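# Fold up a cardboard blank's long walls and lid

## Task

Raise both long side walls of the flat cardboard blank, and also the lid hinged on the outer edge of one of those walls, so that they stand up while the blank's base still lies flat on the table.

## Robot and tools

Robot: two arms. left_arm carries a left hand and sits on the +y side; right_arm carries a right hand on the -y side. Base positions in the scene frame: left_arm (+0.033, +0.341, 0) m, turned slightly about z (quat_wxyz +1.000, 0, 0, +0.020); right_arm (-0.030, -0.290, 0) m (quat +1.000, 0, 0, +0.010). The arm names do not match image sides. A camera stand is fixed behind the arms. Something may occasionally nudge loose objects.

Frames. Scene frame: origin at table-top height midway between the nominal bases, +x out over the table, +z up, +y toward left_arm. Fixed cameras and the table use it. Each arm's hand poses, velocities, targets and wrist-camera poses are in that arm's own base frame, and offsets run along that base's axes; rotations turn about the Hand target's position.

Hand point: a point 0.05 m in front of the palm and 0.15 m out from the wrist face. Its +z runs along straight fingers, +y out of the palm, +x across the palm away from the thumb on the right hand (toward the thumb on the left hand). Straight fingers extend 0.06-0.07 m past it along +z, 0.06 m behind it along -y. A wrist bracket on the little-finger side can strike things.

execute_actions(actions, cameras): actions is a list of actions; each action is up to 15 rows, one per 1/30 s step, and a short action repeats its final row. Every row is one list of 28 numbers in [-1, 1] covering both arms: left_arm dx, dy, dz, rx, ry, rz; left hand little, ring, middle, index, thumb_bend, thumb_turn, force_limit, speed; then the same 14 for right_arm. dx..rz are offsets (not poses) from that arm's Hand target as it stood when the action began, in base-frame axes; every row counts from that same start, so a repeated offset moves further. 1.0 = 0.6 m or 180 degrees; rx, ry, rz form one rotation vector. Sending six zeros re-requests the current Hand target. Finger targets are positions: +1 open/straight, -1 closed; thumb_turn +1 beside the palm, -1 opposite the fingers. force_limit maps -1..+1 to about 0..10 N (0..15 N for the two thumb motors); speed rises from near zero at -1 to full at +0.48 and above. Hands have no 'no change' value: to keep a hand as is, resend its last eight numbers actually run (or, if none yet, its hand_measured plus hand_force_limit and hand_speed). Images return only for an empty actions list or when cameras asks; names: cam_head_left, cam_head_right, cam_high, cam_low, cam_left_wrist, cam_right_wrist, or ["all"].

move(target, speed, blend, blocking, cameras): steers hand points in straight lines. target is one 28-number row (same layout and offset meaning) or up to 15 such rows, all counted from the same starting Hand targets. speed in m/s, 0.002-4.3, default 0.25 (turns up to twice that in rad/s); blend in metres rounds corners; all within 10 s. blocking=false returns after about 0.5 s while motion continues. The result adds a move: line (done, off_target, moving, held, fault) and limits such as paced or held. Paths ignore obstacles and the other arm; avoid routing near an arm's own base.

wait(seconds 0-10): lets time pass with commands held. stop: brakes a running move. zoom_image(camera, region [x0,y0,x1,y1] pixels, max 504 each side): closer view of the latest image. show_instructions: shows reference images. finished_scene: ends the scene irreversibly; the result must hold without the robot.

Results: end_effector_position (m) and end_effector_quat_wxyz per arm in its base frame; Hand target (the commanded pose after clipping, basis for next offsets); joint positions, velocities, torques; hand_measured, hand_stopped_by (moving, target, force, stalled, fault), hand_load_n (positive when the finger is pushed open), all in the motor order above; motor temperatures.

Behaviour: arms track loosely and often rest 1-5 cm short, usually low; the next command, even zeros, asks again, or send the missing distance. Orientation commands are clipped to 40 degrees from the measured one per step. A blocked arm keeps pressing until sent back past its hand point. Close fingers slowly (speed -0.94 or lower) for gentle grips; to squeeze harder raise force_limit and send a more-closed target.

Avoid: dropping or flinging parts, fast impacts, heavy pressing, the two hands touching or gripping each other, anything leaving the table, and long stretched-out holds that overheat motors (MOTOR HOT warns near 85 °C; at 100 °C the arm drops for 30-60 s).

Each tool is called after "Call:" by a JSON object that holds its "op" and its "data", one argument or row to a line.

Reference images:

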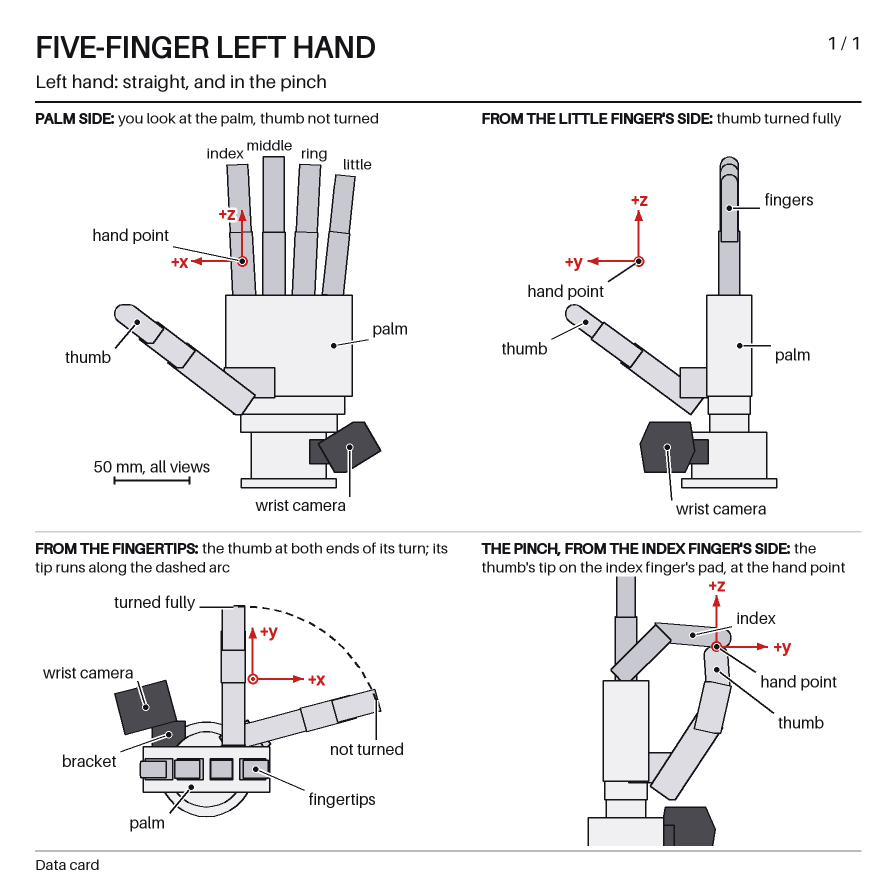

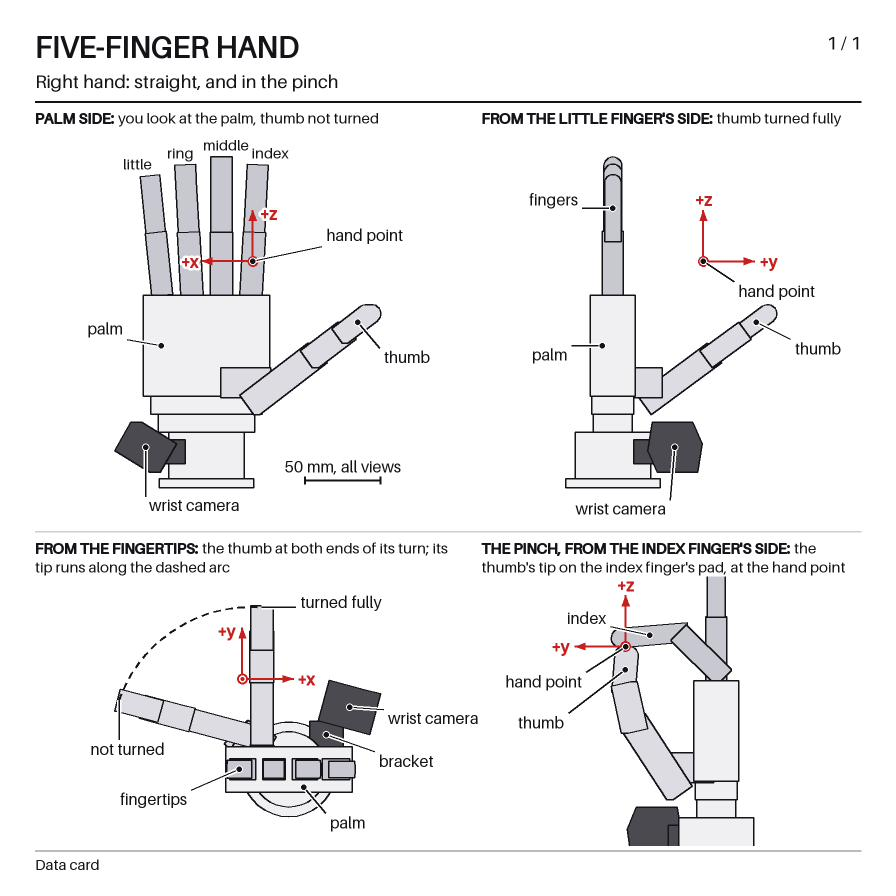

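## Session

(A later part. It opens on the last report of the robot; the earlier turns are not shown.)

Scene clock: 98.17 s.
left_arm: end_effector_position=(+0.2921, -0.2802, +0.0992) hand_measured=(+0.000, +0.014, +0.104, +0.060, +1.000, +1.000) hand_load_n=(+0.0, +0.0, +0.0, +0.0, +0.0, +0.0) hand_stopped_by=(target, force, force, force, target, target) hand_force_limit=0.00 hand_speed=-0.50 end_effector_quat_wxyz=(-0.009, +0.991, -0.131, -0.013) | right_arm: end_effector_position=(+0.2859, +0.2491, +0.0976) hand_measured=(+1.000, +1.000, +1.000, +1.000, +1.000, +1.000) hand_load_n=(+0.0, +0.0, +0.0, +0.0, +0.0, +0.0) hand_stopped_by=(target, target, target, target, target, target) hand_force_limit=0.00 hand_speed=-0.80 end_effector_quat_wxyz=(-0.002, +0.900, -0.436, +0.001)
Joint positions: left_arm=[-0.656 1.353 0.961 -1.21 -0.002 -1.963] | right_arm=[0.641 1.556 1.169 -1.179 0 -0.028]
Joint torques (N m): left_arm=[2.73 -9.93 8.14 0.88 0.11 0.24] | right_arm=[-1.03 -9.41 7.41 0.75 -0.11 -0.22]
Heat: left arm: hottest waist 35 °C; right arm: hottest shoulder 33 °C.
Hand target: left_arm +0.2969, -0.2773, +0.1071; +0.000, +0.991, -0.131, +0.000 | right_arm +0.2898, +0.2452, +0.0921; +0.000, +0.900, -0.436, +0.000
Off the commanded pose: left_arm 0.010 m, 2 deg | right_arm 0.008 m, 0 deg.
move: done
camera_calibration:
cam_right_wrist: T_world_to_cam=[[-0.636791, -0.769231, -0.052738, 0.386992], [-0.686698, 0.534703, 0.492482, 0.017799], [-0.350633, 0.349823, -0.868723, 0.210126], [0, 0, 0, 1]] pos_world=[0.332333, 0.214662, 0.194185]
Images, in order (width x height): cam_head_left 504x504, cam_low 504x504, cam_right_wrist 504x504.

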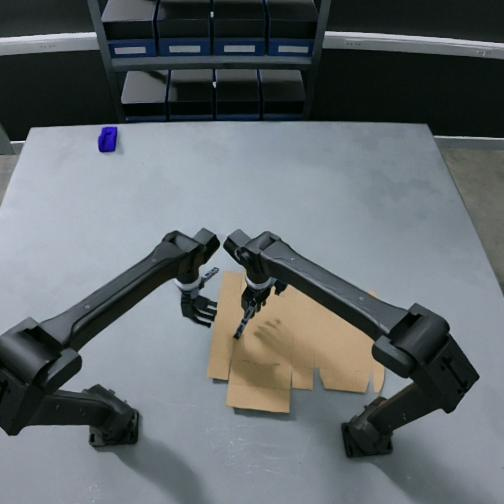

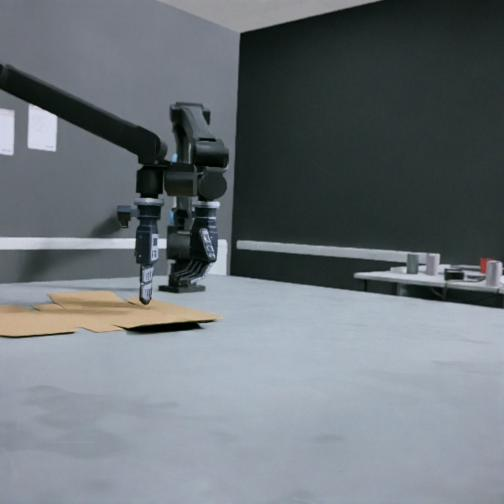

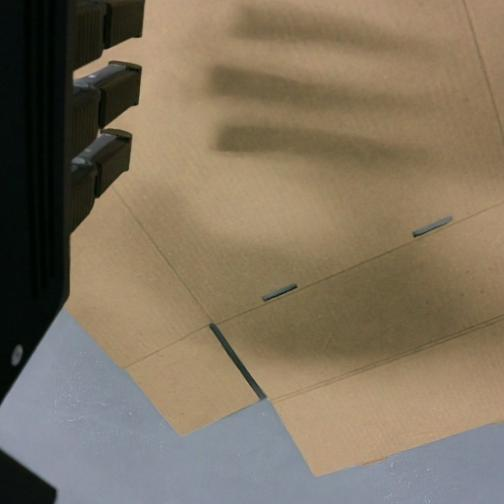

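Call:
{"op": "wait", "data": {
  "seconds": 0.1,
  "cameras": ["cam_left_wrist","cam_head_right","cam_high"]
}}

Call:
{"op": "zoom_image", "data": {
  "camera": "cam_high",
  "region": [250, 120, 440, 260]
}}

Scene clock: 98.93 s.
left_arm: end_effector_position=(+0.2921, -0.2802, +0.0992) hand_measured=(+0.000, +0.014, +0.104, +0.060, +1.000, +1.000) hand_load_n=(-0.5, +0.0, +0.0, +0.0, +0.0, +0.0) hand_stopped_by=(target, force, force, force, target, target) hand_force_limit=0.00 hand_speed=-0.50 end_effector_quat_wxyz=(-0.009, +0.991, -0.131, -0.013) | right_arm: end_effector_position=(+0.2859, +0.2491, +0.0976) hand_measured=(+1.000, +1.000, +1.000, +1.000, +1.000, +1.000) hand_load_n=(+0.0, +0.0, +0.0, +0.0, +0.0, +0.0) hand_stopped_by=(target, target, target, target, target, target) hand_force_limit=0.00 hand_speed=-0.80 end_effector_quat_wxyz=(-0.002, +0.900, -0.436, +0.001)
Joint positions: left_arm=[-0.656 1.353 0.961 -1.21 -0.002 -1.963] | right_arm=[0.641 1.556 1.169 -1.179 0 -0.028]
Joint torques (N m): left_arm=[2.78 -9.88 8.1 0.9 0.11 0.25] | right_arm=[-1.03 -9.29 7.3 0.72 -0.11 -0.23]
Heat: left arm: hottest waist 35 °C; right arm: hottest shoulder 33 °C.
Hand target: left_arm +0.2969, -0.2773, +0.1071; +0.000, +0.991, -0.131, +0.000 | right_arm +0.2898, +0.2452, +0.0921; +0.000, +0.900, -0.436, +0.000
Off the commanded pose: left_arm 0.010 m, 2 deg | right_arm 0.008 m, 0 deg.
wait: 0.10 s; at rest from the start
camera_calibration:
cam_left_wrist: T_world_to_cam=[[0.480909, 0.875266, -0.0513369, 0.116146], [0.76585, -0.390843, 0.510603, -0.383107], [0.426849, -0.28487, -0.858283, -0.00273706], [0, 0, 0, 1]] pos_world=[0.238715, -0.252174, 0.199229]
Images, in order (width x height): cam_head_right 504x504, cam_high 504x504, cam_left_wrist 504x504.

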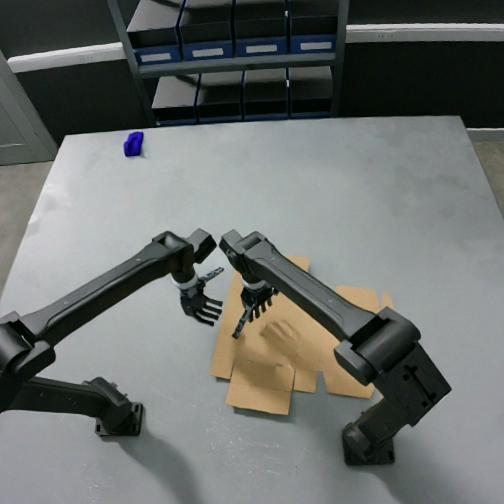

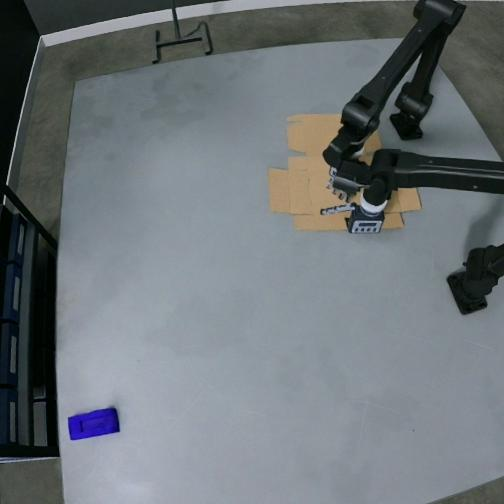

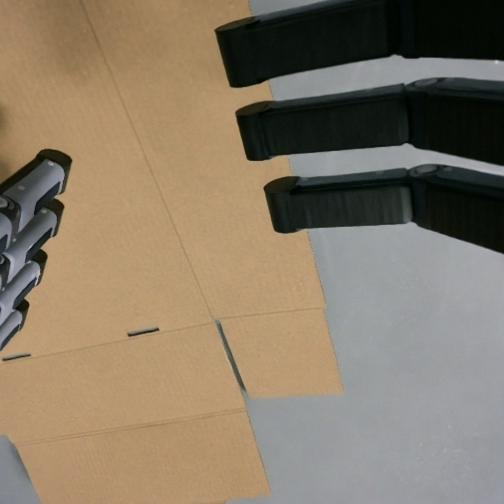

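Scaled by 2.653 from the camera's 504x504 image, which has a finer 720x720 frame.

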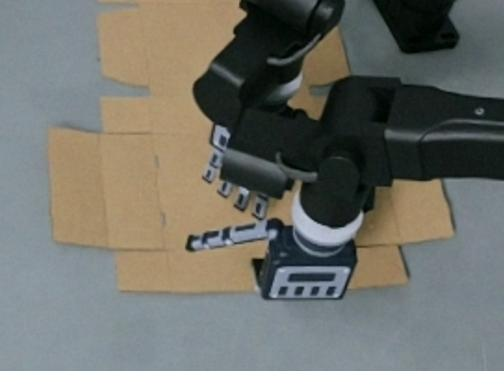

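Call:
{"op": "move", "data": {
  "target": [
    [0,0.0,0.0,0,0,0,0,0,0,0.06,1,1,0,-0.5,0,0,-0.075,0,0,0,1,1,1,1,1,1,0,-0.8],
    [0,0.0,0.0,0,0,0,0,0,0,0.06,1,1,0,-0.5,0,0.08,-0.075,0,0,0,1,1,1,1,1,1,0,-0.8]
  ],
  "speed": 0.08,
  "cameras": ["cam_left_wrist","cam_head_left"]
}}

Scene clock: 102.57 s.
left_arm: end_effector_position=(+0.2921, -0.2802, +0.0992) hand_measured=(+0.000, +0.014, +0.104, +0.060, +1.000, +1.000) hand_load_n=(+0.0, +0.0, +0.0, +0.5, +0.0, +0.0) hand_stopped_by=(target, force, force, force, target, target) hand_force_limit=0.00 hand_speed=-0.50 end_effector_quat_wxyz=(-0.009, +0.991, -0.131, -0.013) | right_arm: end_effector_position=(+0.2938, +0.2547, +0.0732) hand_measured=(+1.000, +1.000, +1.000, +1.000, +1.000, +1.000) hand_load_n=(+0.0, +0.0, -3.0, +0.0, -0.5, +0.0) hand_stopped_by=(target, target, target, target, target, target) hand_force_limit=0.00 hand_speed=-0.80 end_effector_quat_wxyz=(-0.021, +0.900, -0.435, +0.011)
Joint positions: left_arm=[-0.656 1.353 0.961 -1.21 -0.002 -1.963] | right_arm=[0.641 1.576 1.13 -1.078 0 -0.03]
Joint torques (N m): left_arm=[2.78 -9.88 8.14 0.91 0.11 0.24] | right_arm=[-0.73 -7.53 5.23 1.17 -0.15 -0.16]
Heat: left arm: hottest waist 35 °C; right arm: hottest shoulder 33 °C.
Hand target: left_arm +0.2969, -0.2773, +0.1071; +0.000, +0.991, -0.131, +0.000 | right_arm +0.2877, +0.2456, +0.0499; +0.000, +0.900, -0.436, -0.001 (not the last commanded pose)
Off the commanded pose: left_arm 0.010 m, 2 deg | right_arm 0.047 m, 3 deg.
move: held (right_arm; a check stopped the path); path passed 1 of 2 targets; limits=held
pose unreachable (right arm): on one or more control steps of this call, first in action 0 (counted from 0), this arm could not follow its commanded pose, so it was not sent that pose on those steps. It may still have moved: this result reports where it is.
cause: moving toward the commanded pose would bring a part of the arm too close to another arm (a part of this arm just beyond joint 4 (wrist pitch) and a part of the left arm just beyond its joint 4 (wrist pitch), 7 mm apart when this arm was first held).
camera_calibration:
cam_left_wrist: T_world_to_cam=[[0.480909, 0.875266, -0.0513369, 0.116146], [0.76585, -0.390843, 0.510603, -0.383107], [0.426849, -0.28487, -0.858283, -0.00273706], [0, 0, 0, 1]] pos_world=[0.238715, -0.252174, 0.199229]
Images, in order (width x height): cam_head_left 504x504, cam_left_wrist 504x504.

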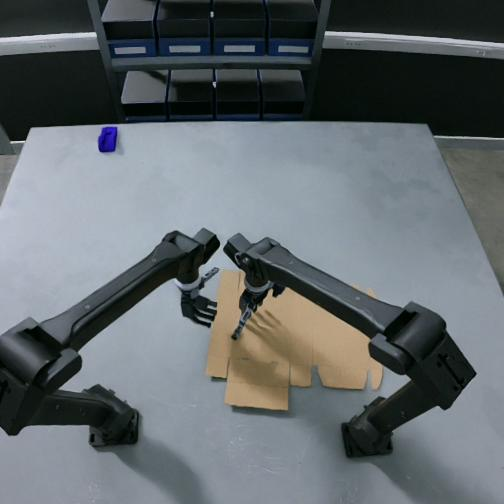

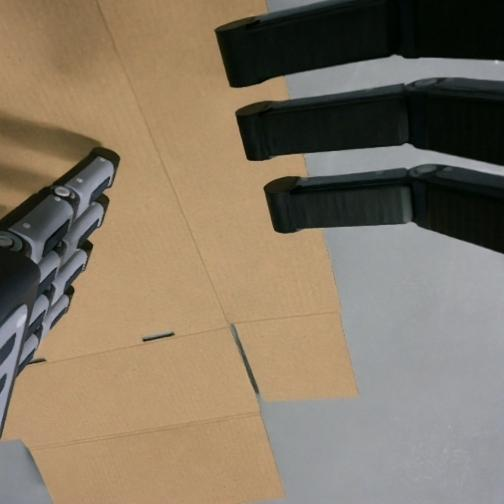

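Call:
{"op": "move", "data": {
  "target": [
    [0,0.1,0.1,0,0,0,0,0,0,0.06,1,1,0,-0.5,0,0,0,0,0,0,1,1,1,1,1,1,0,-0.8],
    [-0.01,0.229,0.105,-0.2148,0.0577,0.0003,1,1,1,1,1,1,0,-0.2,0,0,0,0,0,0,1,1,1,1,1,1,0,-0.8]
  ],
  "speed": 0.2,
  "blend": [0.02, 0],
  "cameras": ["cam_left_wrist","cam_head_left","cam_low"]
}}

Scene clock: 111.33 s.
left_arm: end_effector_position=(+0.2935, -0.1424, +0.1730) hand_measured=(+1.000, +1.000, +1.000, +1.000, +1.000, +1.000) hand_load_n=(+0.0, +0.0, +0.0, +0.0, +0.0, +0.0) hand_stopped_by=(target, target, target, target, target, target) hand_force_limit=0.00 hand_speed=-0.20 end_effector_quat_wxyz=(+0.335, +0.933, -0.126, -0.037) | right_arm: end_effector_position=(+0.2938, +0.2547, +0.0732) hand_measured=(+1.000, +1.000, +1.000, +1.000, +1.000, +1.000) hand_load_n=(+0.0, +0.0, -3.0, +0.0, +0.0, +0.0) hand_stopped_by=(target, target, target, target, target, target) hand_force_limit=0.00 hand_speed=-0.80 end_effector_quat_wxyz=(-0.021, +0.900, -0.435, +0.011)
Joint positions: left_arm=[0.099 1.282 0.858 -1.416 0.641 -1.114] | right_arm=[0.641 1.576 1.13 -1.078 0 -0.03]
Joint torques (N m): left_arm=[2.37 -5.89 7.57 -0.51 0.53 0.23] | right_arm=[-0.73 -7.65 5.23 1.14 -0.14 -0.16]
Heat: left arm: hottest waist 34 °C; right arm: hottest shoulder 33 °C.
Hand target: left_arm +0.2909, -0.1399, +0.1701; +0.340, +0.931, -0.122, -0.045 | right_arm +0.2877, +0.2456, +0.0499; +0.000, +0.900, -0.436, -0.001
Off the commanded pose: left_arm 0.005 m, 1 deg | right_arm 0.026 m, 3 deg.
move: off_target (right_arm)
camera_calibration:
cam_left_wrist: T_world_to_cam=[[0.423899, 0.623472, -0.656957, 0.0843188], [0.844479, -0.00990361, 0.535498, -0.341157], [0.327362, -0.781783, -0.530707, 0.000957808], [0, 0, 0, 1]] pos_world=[0.252044, -0.0552003, 0.238591]
Images, in order (width x height): cam_head_left 504x504, cam_low 504x504, cam_left_wrist 504x504.

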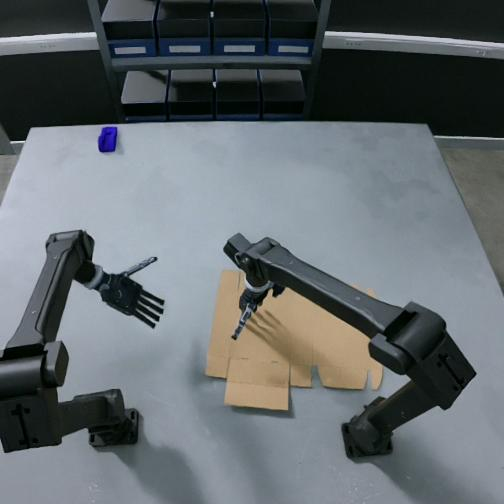

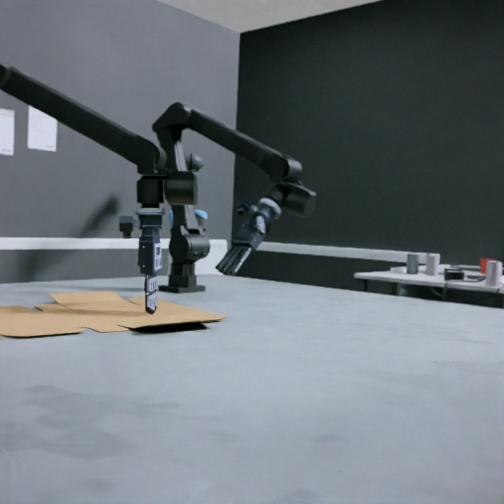

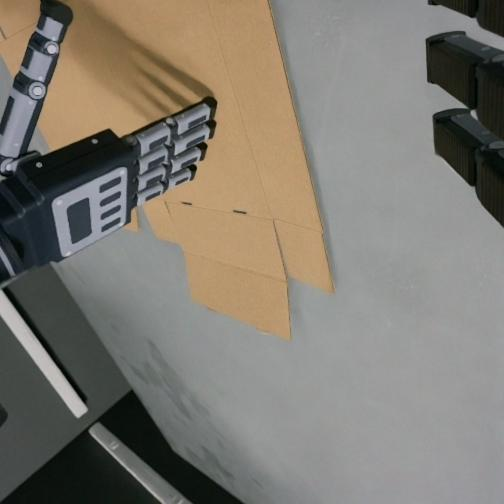

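Call:
{"op": "move", "data": {
  "target": [
    [0,0,0,0,0,0,1,1,1,1,1,1,0,-0.2,-0.02,0.1,0,0,0,0,1,1,1,1,1,1,0,-0.8]
  ],
  "speed": 0.06,
  "cameras": ["cam_left_wrist","cam_head_left","cam_low"]
}}

Scene clock: 113.33 s.
left_arm: end_effector_position=(+0.2935, -0.1424, +0.1730) hand_measured=(+1.000, +1.000, +1.000, +1.000, +1.000, +1.000) hand_load_n=(+0.0, +0.0, +0.0, +0.0, +0.0, +0.0) hand_stopped_by=(target, target, target, target, target, target) hand_force_limit=0.00 hand_speed=-0.20 end_effector_quat_wxyz=(+0.335, +0.933, -0.126, -0.037) | right_arm: end_effector_position=(+0.2842, +0.2987, +0.0726) hand_measured=(+1.000, +1.000, +1.000, +1.000, +1.000, +1.000) hand_load_n=(+0.0, +0.0, -1.0, +0.0, +0.0, +0.0) hand_stopped_by=(target, target, target, target, target, target) hand_force_limit=0.00 hand_speed=-0.80 end_effector_quat_wxyz=(-0.025, +0.899, -0.437, +0.014)
Joint positions: left_arm=[0.099 1.282 0.858 -1.416 0.641 -1.114] | right_arm=[0.73 1.619 1.182 -1.078 0.007 0.065]
Joint torques (N m): left_arm=[2.37 -5.95 7.58 -0.49 0.53 0.24] | right_arm=[1.67 -6.42 7.66 0.49 -0.32 0.12]
Heat: left arm: hottest waist 34 °C; right arm: hottest shoulder 33 °C.
Hand target: left_arm +0.2909, -0.1399, +0.1701; +0.340, +0.931, -0.122, -0.045 | right_arm +0.2759, +0.3055, +0.0498; +0.000, +0.900, -0.436, -0.001
Off the commanded pose: left_arm 0.005 m, 1 deg | right_arm 0.025 m, 3 deg.
move: off_target (right_arm)
camera_calibration:
cam_left_wrist: T_world_to_cam=[[0.423899, 0.623472, -0.656957, 0.0843188], [0.844479, -0.00990361, 0.535498, -0.341157], [0.327362, -0.781783, -0.530707, 0.000957808], [0, 0, 0, 1]] pos_world=[0.252044, -0.0552003, 0.238591]
Images, in order (width x height): cam_head_left 504x504, cam_low 504x504, cam_left_wrist 504x504.

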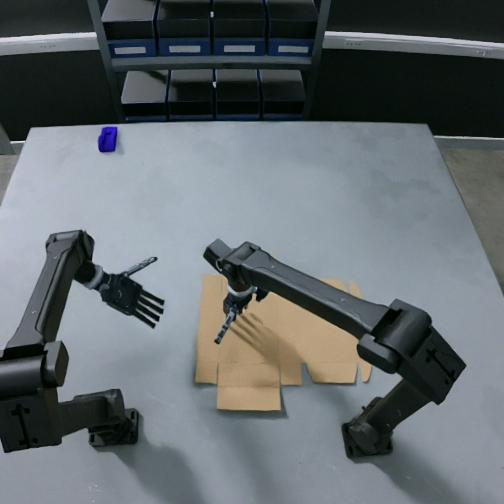

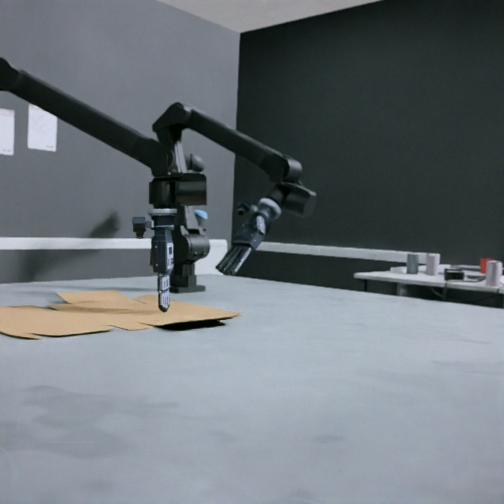

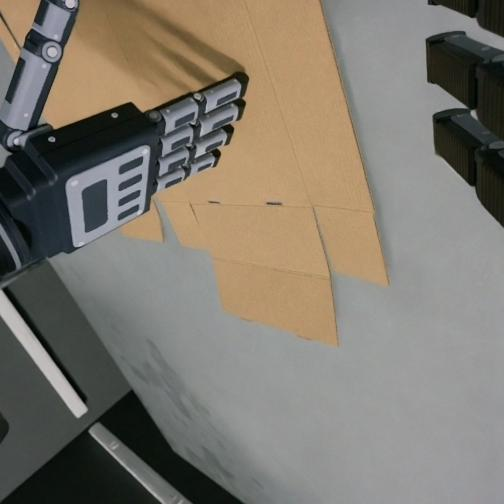

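Call:
{"op": "move", "data": {
  "target": [
    [-0.003,-0.1,-0.075,0,0,0.039,1,1,1,1,1,1,0,-0.2,0,0,-0.03,0,0,0,1,1,1,1,1,1,0,-0.8]
  ],
  "speed": 0.12,
  "cameras": ["cam_left_wrist","cam_low"]
}}

Scene clock: 115.73 s.
left_arm: end_effector_position=(+0.2905, -0.1966, +0.1213) hand_measured=(+1.000, +1.000, +1.000, +1.000, +1.000, +1.000) hand_load_n=(+0.0, +0.0, +0.0, +0.0, +0.0, +0.0) hand_stopped_by=(target, target, target, target, target, target) hand_force_limit=0.00 hand_speed=-0.20 end_effector_quat_wxyz=(+0.343, +0.937, -0.062, -0.033) | right_arm: end_effector_position=(+0.2866, +0.3024, +0.0711) hand_measured=(+1.000, +1.000, +1.000, +1.000, +1.000, +1.000) hand_load_n=(+0.0, +0.0, -3.0, +0.0, +0.0, +0.0) hand_stopped_by=(target, target, target, target, target, target) hand_force_limit=0.00 hand_speed=-0.80 end_effector_quat_wxyz=(-0.032, +0.899, -0.437, +0.016)
Joint positions: left_arm=[-0.078 1.26 0.688 -1.068 0.7 -1.492] | right_arm=[0.732 1.621 1.182 -1.061 0.005 0.066]
Joint torques (N m): left_arm=[0.5 -7.47 7.2 0.8 0.45 0.01] | right_arm=[1.49 -5.3 5.94 1.54 -0.27 0.09]
Heat: left arm: hottest waist 34 °C; right arm: hottest shoulder 33 °C.
Hand target: left_arm +0.2890, -0.1999, +0.1251; +0.342, +0.937, -0.065, -0.024 | right_arm +0.2758, +0.3055, +0.0318; +0.000, +0.900, -0.436, -0.001
Off the commanded pose: left_arm 0.005 m, 1 deg | right_arm 0.041 m, 4 deg.
move: off_target (right_arm)
camera_calibration:
cam_left_wrist: T_world_to_cam=[[0.319933, 0.664058, -0.675774, 0.125909], [0.857984, 0.0994793, 0.503951, -0.290055], [0.401878, -0.741034, -0.537924, -0.0806287], [0, 0, 0, 1]] pos_world=[0.240983, -0.114505, 0.187887]
Images, in order (width x height): cam_low 504x504, cam_left_wrist 504x504.

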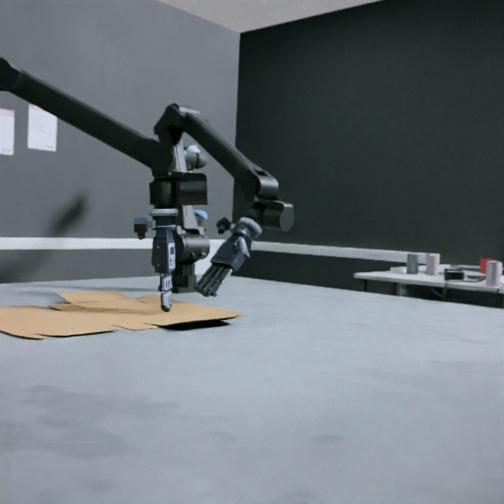

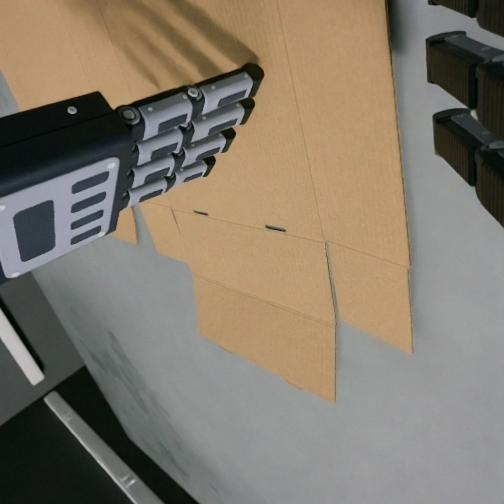

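Call:
{"op": "move", "data": {
  "target": [
    [0,-0.01,-0.06,0,0,0,1,1,1,1,1,1,0,-0.2,0,0,0,0,0,0,1,1,1,1,1,1,0,-0.8]
  ],
  "speed": 0.08,
  "cameras": ["cam_left_wrist","cam_low"]
}}

Call:
{"op": "zoom_image", "data": {
  "camera": "cam_low",
  "region": [120, 200, 280, 350]
}}

Scene clock: 117.37 s.
left_arm: end_effector_position=(+0.2912, -0.2011, +0.0958) hand_measured=(+1.000, +1.000, +1.000, +1.000, +1.000, +1.000) hand_load_n=(+0.0, +0.5, -1.5, +0.0, +0.0, +0.0) hand_stopped_by=(target, target, target, target, target, target) hand_force_limit=0.00 hand_speed=-0.20 end_effector_quat_wxyz=(+0.343, +0.937, -0.065, -0.018) | right_arm: end_effector_position=(+0.2866, +0.3024, +0.0711) hand_measured=(+1.000, +1.000, +1.000, +1.000, +1.000, +1.000) hand_load_n=(+0.0, +0.0, -3.5, +0.0, +0.0, +0.0) hand_stopped_by=(target, target, target, target, target, target) hand_force_limit=0.00 hand_speed=-0.80 end_effector_quat_wxyz=(-0.032, +0.899, -0.437, +0.016)
Joint positions: left_arm=[-0.094 1.294 0.633 -0.932 0.702 -1.518] | right_arm=[0.732 1.621 1.182 -1.061 0.005 0.066]
Joint torques (N m): left_arm=[0.03 -5.25 6.78 1.16 0.4 -0.03] | right_arm=[1.49 -5.3 5.96 1.54 -0.27 0.08]
Heat: left arm: hottest waist 34 °C; right arm: hottest shoulder 33 °C.
Hand target: left_arm +0.2890, -0.2059, +0.0891; +0.342, +0.937, -0.065, -0.024 | right_arm +0.2758, +0.3055, +0.0318; +0.000, +0.900, -0.436, -0.001
Off the commanded pose: left_arm 0.008 m, 1 deg | right_arm 0.041 m, 4 deg.
move: off_target (right_arm)
camera_calibration:
cam_left_wrist: T_world_to_cam=[[0.337215, 0.663436, -0.667936, 0.105503], [0.841914, 0.104964, 0.529305, -0.274003], [0.421269, -0.740834, -0.523161, -0.104995], [0, 0, 0, 1]] pos_world=[0.239341, -0.119018, 0.160571]
Images, in order (width x height): cam_low 504x504, cam_left_wrist 504x504.

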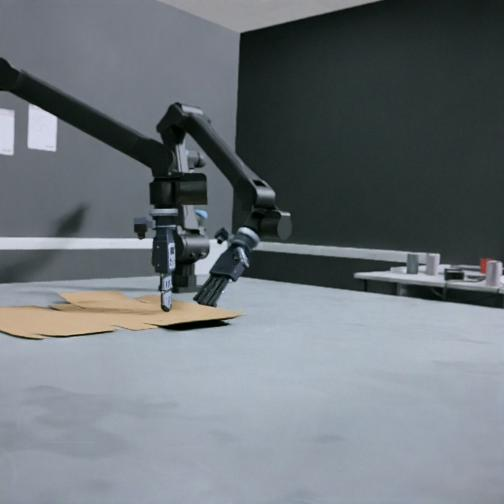

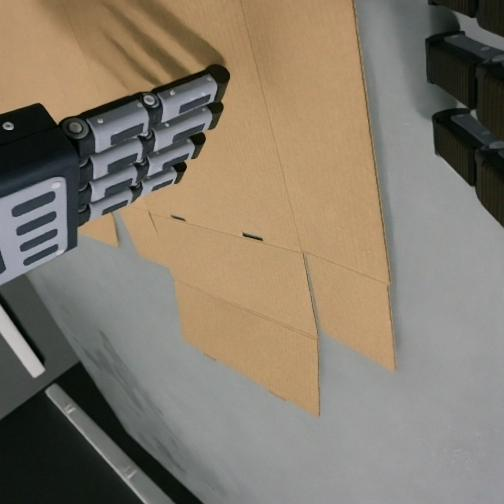

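Scaled by 3.150 from the camera's 504x504 image, which has a finer 720x720 frame.

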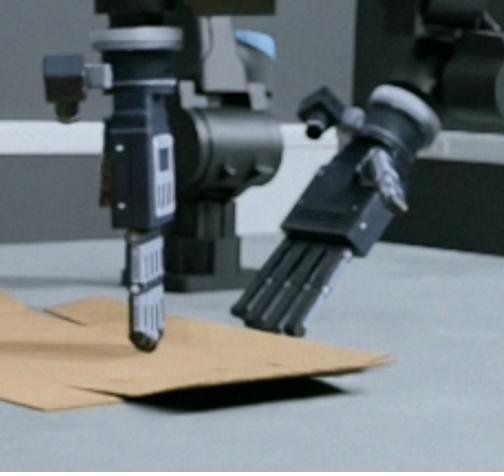

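Call:
{"op": "move", "data": {
  "target": [
    [0,-0.09,-0.003,0,0,0,1,1,1,1,1,1,0,-0.2,0,0,0,0,0,0,1,1,1,1,1,1,0,-0.8]
  ],
  "speed": 0.06,
  "cameras": ["cam_left_wrist","cam_low"]
}}

Call:
{"op": "zoom_image", "data": {
  "camera": "cam_low",
  "region": [120, 200, 280, 350]
}}

Scene clock: 119.10 s.
left_arm: end_effector_position=(+0.2973, -0.2499, +0.0960) hand_measured=(+1.000, +1.000, +1.000, +1.000, +1.000, +1.000) hand_load_n=(+0.0, +0.0, -1.5, +0.0, +0.0, +0.0) hand_stopped_by=(target, target, target, target, target, target) hand_force_limit=0.00 hand_speed=-0.20 end_effector_quat_wxyz=(+0.342, +0.938, -0.057, -0.013) | right_arm: end_effector_position=(+0.2866, +0.3024, +0.0711) hand_measured=(+1.000, +1.000, +1.000, +1.000, +1.000, +1.000) hand_load_n=(+0.0, +0.0, -3.0, +0.0, -0.5, +0.0) hand_stopped_by=(target, target, target, target, target, target) hand_force_limit=0.00 hand_speed=-0.80 end_effector_quat_wxyz=(-0.032, +0.899, -0.437, +0.016)
Joint positions: left_arm=[-0.26 1.294 0.633 -0.776 0.689 -1.757] | right_arm=[0.732 1.621 1.182 -1.061 0.005 0.066]
Joint torques (N m): left_arm=[-1.26 -5.25 6.71 1.58 0.51 0] | right_arm=[1.49 -5.3 5.94 1.54 -0.27 0.08]
Heat: left arm: hottest waist 34 °C; right arm: hottest shoulder 33 °C.
Hand target: left_arm +0.2890, -0.2599, +0.0873; +0.342, +0.937, -0.065, -0.024 | right_arm +0.2758, +0.3055, +0.0318; +0.000, +0.900, -0.436, -0.001
Off the commanded pose: left_arm 0.016 m, 2 deg | right_arm 0.041 m, 4 deg.
move: off_target (left_arm, right_arm)
camera_calibration:
cam_left_wrist: T_world_to_cam=[[0.327521, 0.670731, -0.66547, 0.140482], [0.838438, 0.118396, 0.531981, -0.269984], [0.435605, -0.73219, -0.523589, -0.145621], [0, 0, 0, 1]] pos_world=[0.243787, -0.168883, 0.160867]
Images, in order (width x height): cam_low 504x504, cam_left_wrist 504x504.

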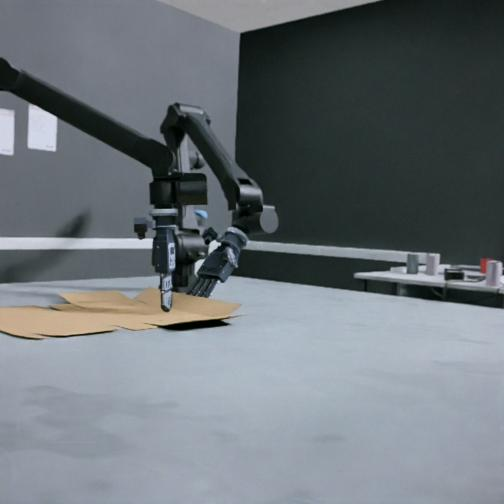

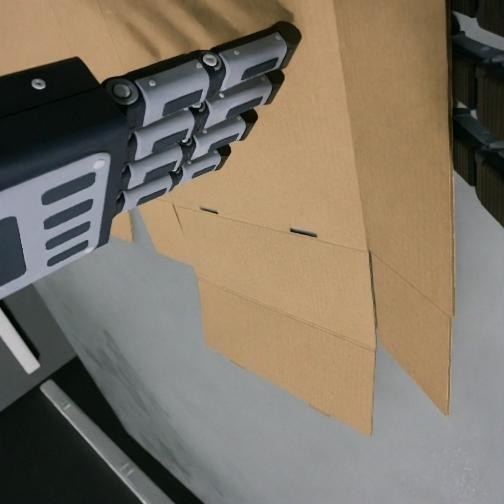

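Scaled by 3.150 from the camera's 504x504 image, which has a finer 720x720 frame.

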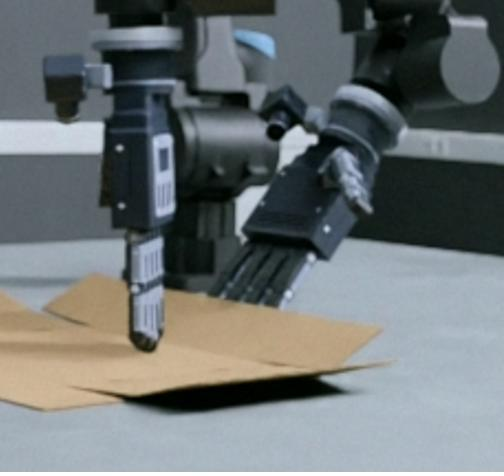

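Call:
{"op": "move", "data": {
  "target": [
    [0,-0.01,0.03,0,0,0,0.35,0.35,0.35,0.35,1,1,0.2,-0.5,0,0,0,0,0,0,1,1,1,1,1,1,0,-0.8]
  ],
  "speed": 0.06,
  "cameras": ["cam_left_wrist","cam_low"]
}}

Call:
{"op": "zoom_image", "data": {
  "camera": "cam_low",
  "region": [120, 200, 280, 350]
}}

Scene clock: 120.50 s.
left_arm: end_effector_position=(+0.2933, -0.2509, +0.0887) hand_measured=(+0.350, +0.498, +0.684, +0.454, +1.000, +1.000) hand_load_n=(+4.0, +0.0, +0.0, +2.5, +0.0, +0.0) hand_stopped_by=(target, force, force, force, target, target) hand_force_limit=0.20 hand_speed=-0.50 end_effector_quat_wxyz=(+0.326, +0.944, -0.048, -0.025) | right_arm: end_effector_position=(+0.2866, +0.3024, +0.0711) hand_measured=(+1.000, +1.000, +1.000, +1.000, +1.000, +1.000) hand_load_n=(+0.0, +0.0, -4.5, +0.0, +0.0, +0.0) hand_stopped_by=(target, target, target, target, target, target) hand_force_limit=0.00 hand_speed=-0.80 end_effector_quat_wxyz=(-0.032, +0.899, -0.437, +0.016)
Joint positions: left_arm=[-0.28 1.295 0.632 -0.789 0.656 -1.788] | right_arm=[0.732 1.621 1.182 -1.061 0.005 0.066]
Joint torques (N m): left_arm=[-1.32 -7.59 8.91 0.23 1.66 0.04] | right_arm=[1.49 -5.3 5.93 1.55 -0.26 0.09]
Heat: left arm: hottest waist 34 °C; right arm: hottest shoulder 33 °C.
Hand target: left_arm +0.2891, -0.2659, +0.1053; +0.342, +0.937, -0.065, -0.024 | right_arm +0.2758, +0.3055, +0.0318; +0.000, +0.900, -0.436, -0.001
Off the commanded pose: left_arm 0.023 m, 3 deg | right_arm 0.041 m, 4 deg.
move: off_target (left_arm, right_arm)
camera_calibration:
cam_left_wrist: T_world_to_cam=[[0.304966, 0.698175, -0.647724, 0.149503], [0.850611, 0.106196, 0.514959, -0.267754], [0.428318, -0.708007, -0.56149, -0.136872], [0, 0, 0, 1]] pos_world=[0.240786, -0.172851, 0.157867]
Images, in order (width x height): cam_low 504x504, cam_left_wrist 504x504.

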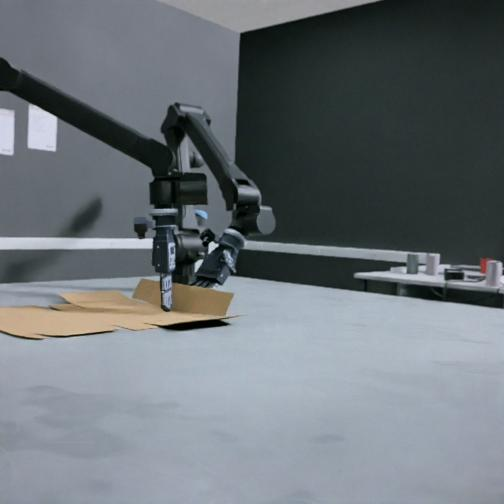

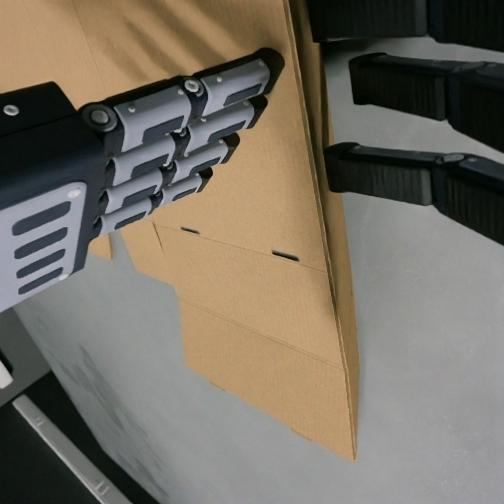

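Scaled by 3.150 from the camera's 504x504 image, which has a finer 720x720 frame.

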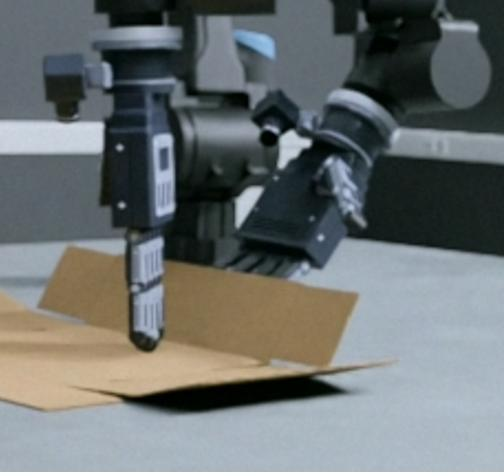

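Call:
{"op": "move", "data": {
  "target": [
    [0,-0.06,0.02,0,0,0,0.35,0.35,0.35,0.35,1,1,0.2,-0.5,0,0,0,0,0,0,1,1,1,1,1,1,0,-0.8]
  ],
  "speed": 0.06,
  "cameras": ["cam_left_wrist","cam_low","cam_head_left"]
}}

Call:
{"op": "zoom_image", "data": {
  "camera": "cam_low",
  "region": [120, 200, 280, 350]
}}

Scene clock: 122.10 s.
left_arm: end_effector_position=(+0.2884, -0.2708, +0.0900) hand_measured=(+0.350, +0.498, +0.684, +0.454, +1.000, +1.000) hand_load_n=(+0.5, +2.0, +0.0, -1.0, +0.0, +0.0) hand_stopped_by=(target, force, force, force, target, target) hand_force_limit=0.20 hand_speed=-0.50 end_effector_quat_wxyz=(+0.320, +0.946, -0.024, -0.039) | right_arm: end_effector_position=(+0.2865, +0.3014, +0.0711) hand_measured=(+1.000, +1.000, +1.000, +1.000, +1.000, +1.000) hand_load_n=(+0.0, +0.0, -9.0, +0.0, +0.0, +0.0) hand_stopped_by=(target, target, target, target, target, target) hand_force_limit=0.00 hand_speed=-0.80 end_effector_quat_wxyz=(-0.030, +0.899, -0.437, +0.017)
Joint positions: left_arm=[-0.357 1.281 0.632 -0.761 0.64 -1.931] | right_arm=[0.732 1.621 1.182 -1.064 0.009 0.066]
Joint torques (N m): left_arm=[-3.72 -7.36 11.52 1.09 1.58 0.1] | right_arm=[1.38 -5.3 5.91 1.65 -0.37 0.09]
Heat: left arm: hottest waist 34 °C; right arm: hottest shoulder 33 °C.
Hand target: left_arm +0.2891, -0.3018, +0.1173; +0.342, +0.937, -0.065, -0.024 | right_arm +0.2759, +0.3055, +0.0318; +0.000, +0.900, -0.436, +0.000
Off the commanded pose: left_arm 0.041 m, 6 deg | right_arm 0.041 m, 4 deg.
move: off_target (left_arm, right_arm)
camera_calibration:
cam_left_wrist: T_world_to_cam=[[0.251269, 0.717763, -0.649368, 0.186657], [0.866969, 0.131414, 0.480723, -0.257011], [0.430381, -0.683773, -0.589259, -0.139671], [0, 0, 0, 1]] pos_world=[0.236031, -0.195704, 0.162458]
Images, in order (width x height): cam_head_left 504x504, cam_low 504x504, cam_left_wrist 504x504.

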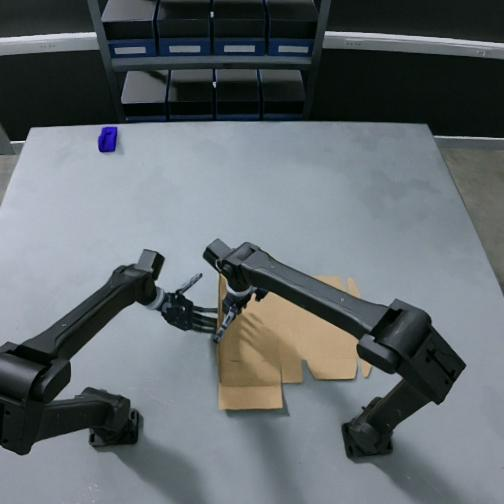

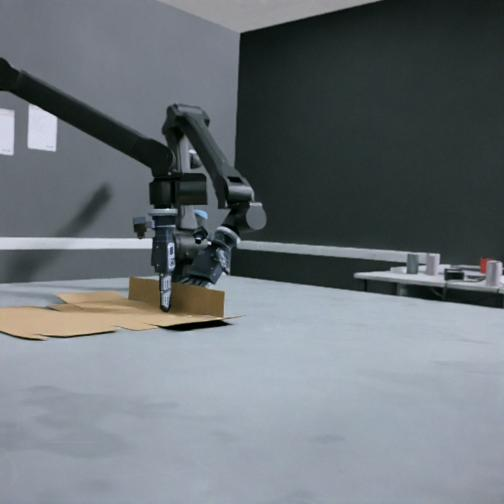

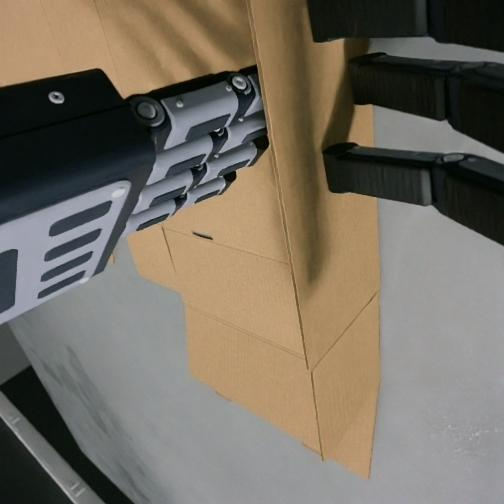

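Scaled by 3.150 from the camera's 504x504 image, which has a finer 720x720 frame.

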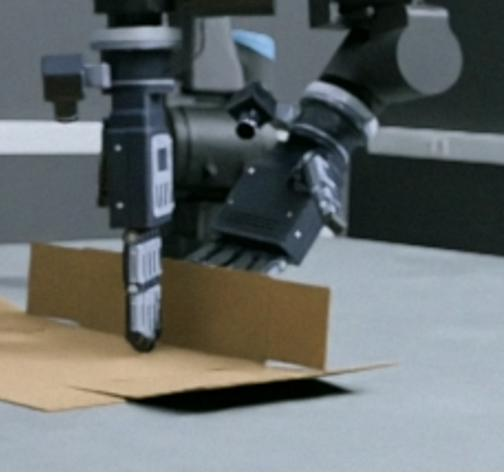

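Call:
{"op": "zoom_image", "data": {
  "camera": "cam_head_left",
  "region": [190, 250, 320, 420]
}}

Scaled by 2.965 from the camera's 504x504 image, which has a finer 720x720 frame.

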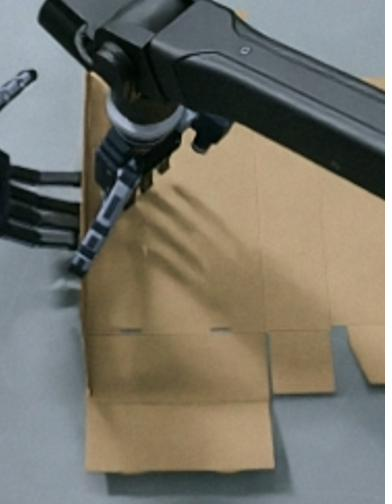

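Call:
{"op": "move", "data": {
  "target": [
    [0,0.08,0.0,0,0,0,0.35,0.35,0.35,0.35,1,1,0.2,-0.5,0,0,0,0,0,0,1,1,1,1,1,1,0,-0.8]
  ],
  "speed": 0.06,
  "cameras": ["cam_left_wrist","cam_low","cam_head_left"]
}}

Call:
{"op": "zoom_image", "data": {
  "camera": "cam_low",
  "region": [120, 200, 280, 350]
}}

Scene clock: 124.07 s.
left_arm: end_effector_position=(+0.2810, -0.2482, +0.0918) hand_measured=(+0.350, +0.498, +0.684, +0.454, +1.000, +1.000) hand_load_n=(+0.5, +0.5, +0.0, +4.5, +0.0, +0.0) hand_stopped_by=(target, force, force, force, target, target) hand_force_limit=0.20 hand_speed=-0.50 end_effector_quat_wxyz=(+0.324, +0.944, -0.043, -0.048) | right_arm: end_effector_position=(+0.2862, +0.3014, +0.0712) hand_measured=(+1.000, +1.000, +1.000, +1.000, +1.000, +1.000) hand_load_n=(+0.0, +0.0, -6.5, +0.0, +0.0, +0.0) hand_stopped_by=(target, target, target, target, target, target) hand_force_limit=0.00 hand_speed=-0.80 end_effector_quat_wxyz=(-0.029, +0.899, -0.437, +0.016)
Joint positions: left_arm=[-0.278 1.278 0.632 -0.857 0.665 -1.781] | right_arm=[0.732 1.621 1.182 -1.065 0.008 0.066]
Joint torques (N m): left_arm=[1.73 -8.23 10.19 0.06 1.46 0.44] | right_arm=[1.55 -5.3 5.9 1.69 -0.34 0.09]
Heat: left arm: hottest waist 34 °C; right arm: hottest shoulder 33 °C.
Hand target: left_arm +0.2891, -0.2538, +0.1172; +0.342, +0.937, -0.065, -0.024 | right_arm +0.2759, +0.3056, +0.0318; +0.000, +0.900, -0.436, -0.001
Off the commanded pose: left_arm 0.027 m, 4 deg | right_arm 0.041 m, 4 deg.
move: off_target (left_arm, right_arm)
camera_calibration:
cam_left_wrist: T_world_to_cam=[[0.278258, 0.699744, -0.657975, 0.162265], [0.874211, 0.099282, 0.475288, -0.263878], [0.397905, -0.707461, -0.584098, -0.117168], [0, 0, 0, 1]] pos_world=[0.232155, -0.170237, 0.163747]
Images, in order (width x height): cam_head_left 504x504, cam_low 504x504, cam_left_wrist 504x504.

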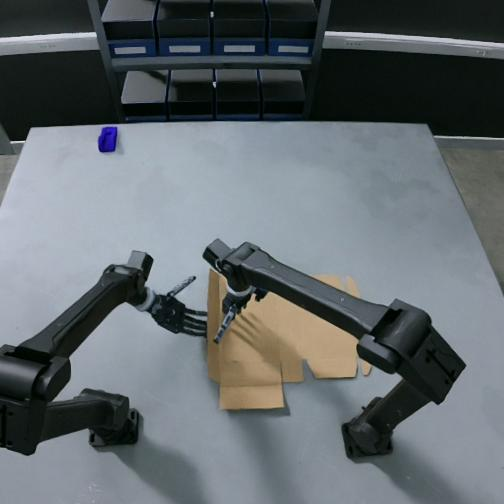

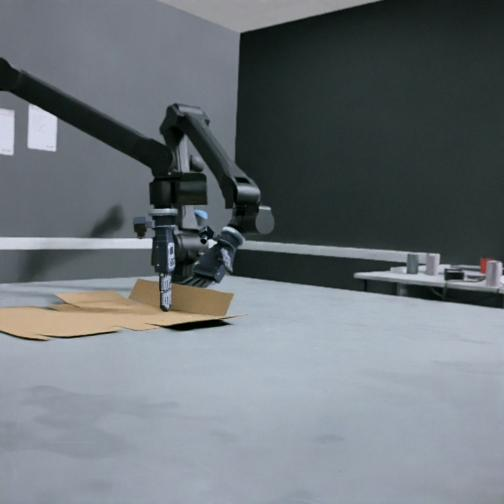

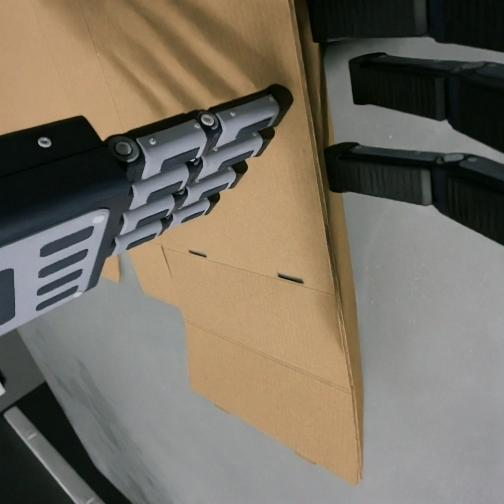

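Scaled by 3.150 from the camera's 504x504 image, which has a finer 720x720 frame.

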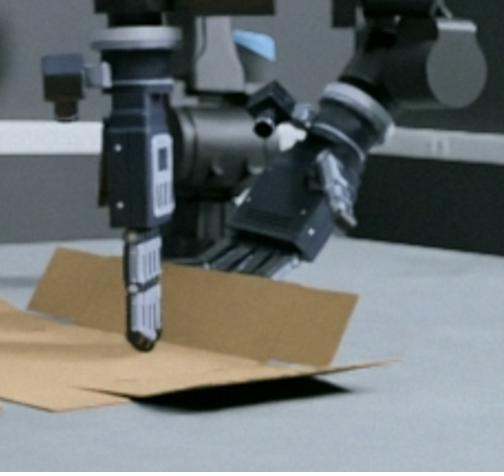

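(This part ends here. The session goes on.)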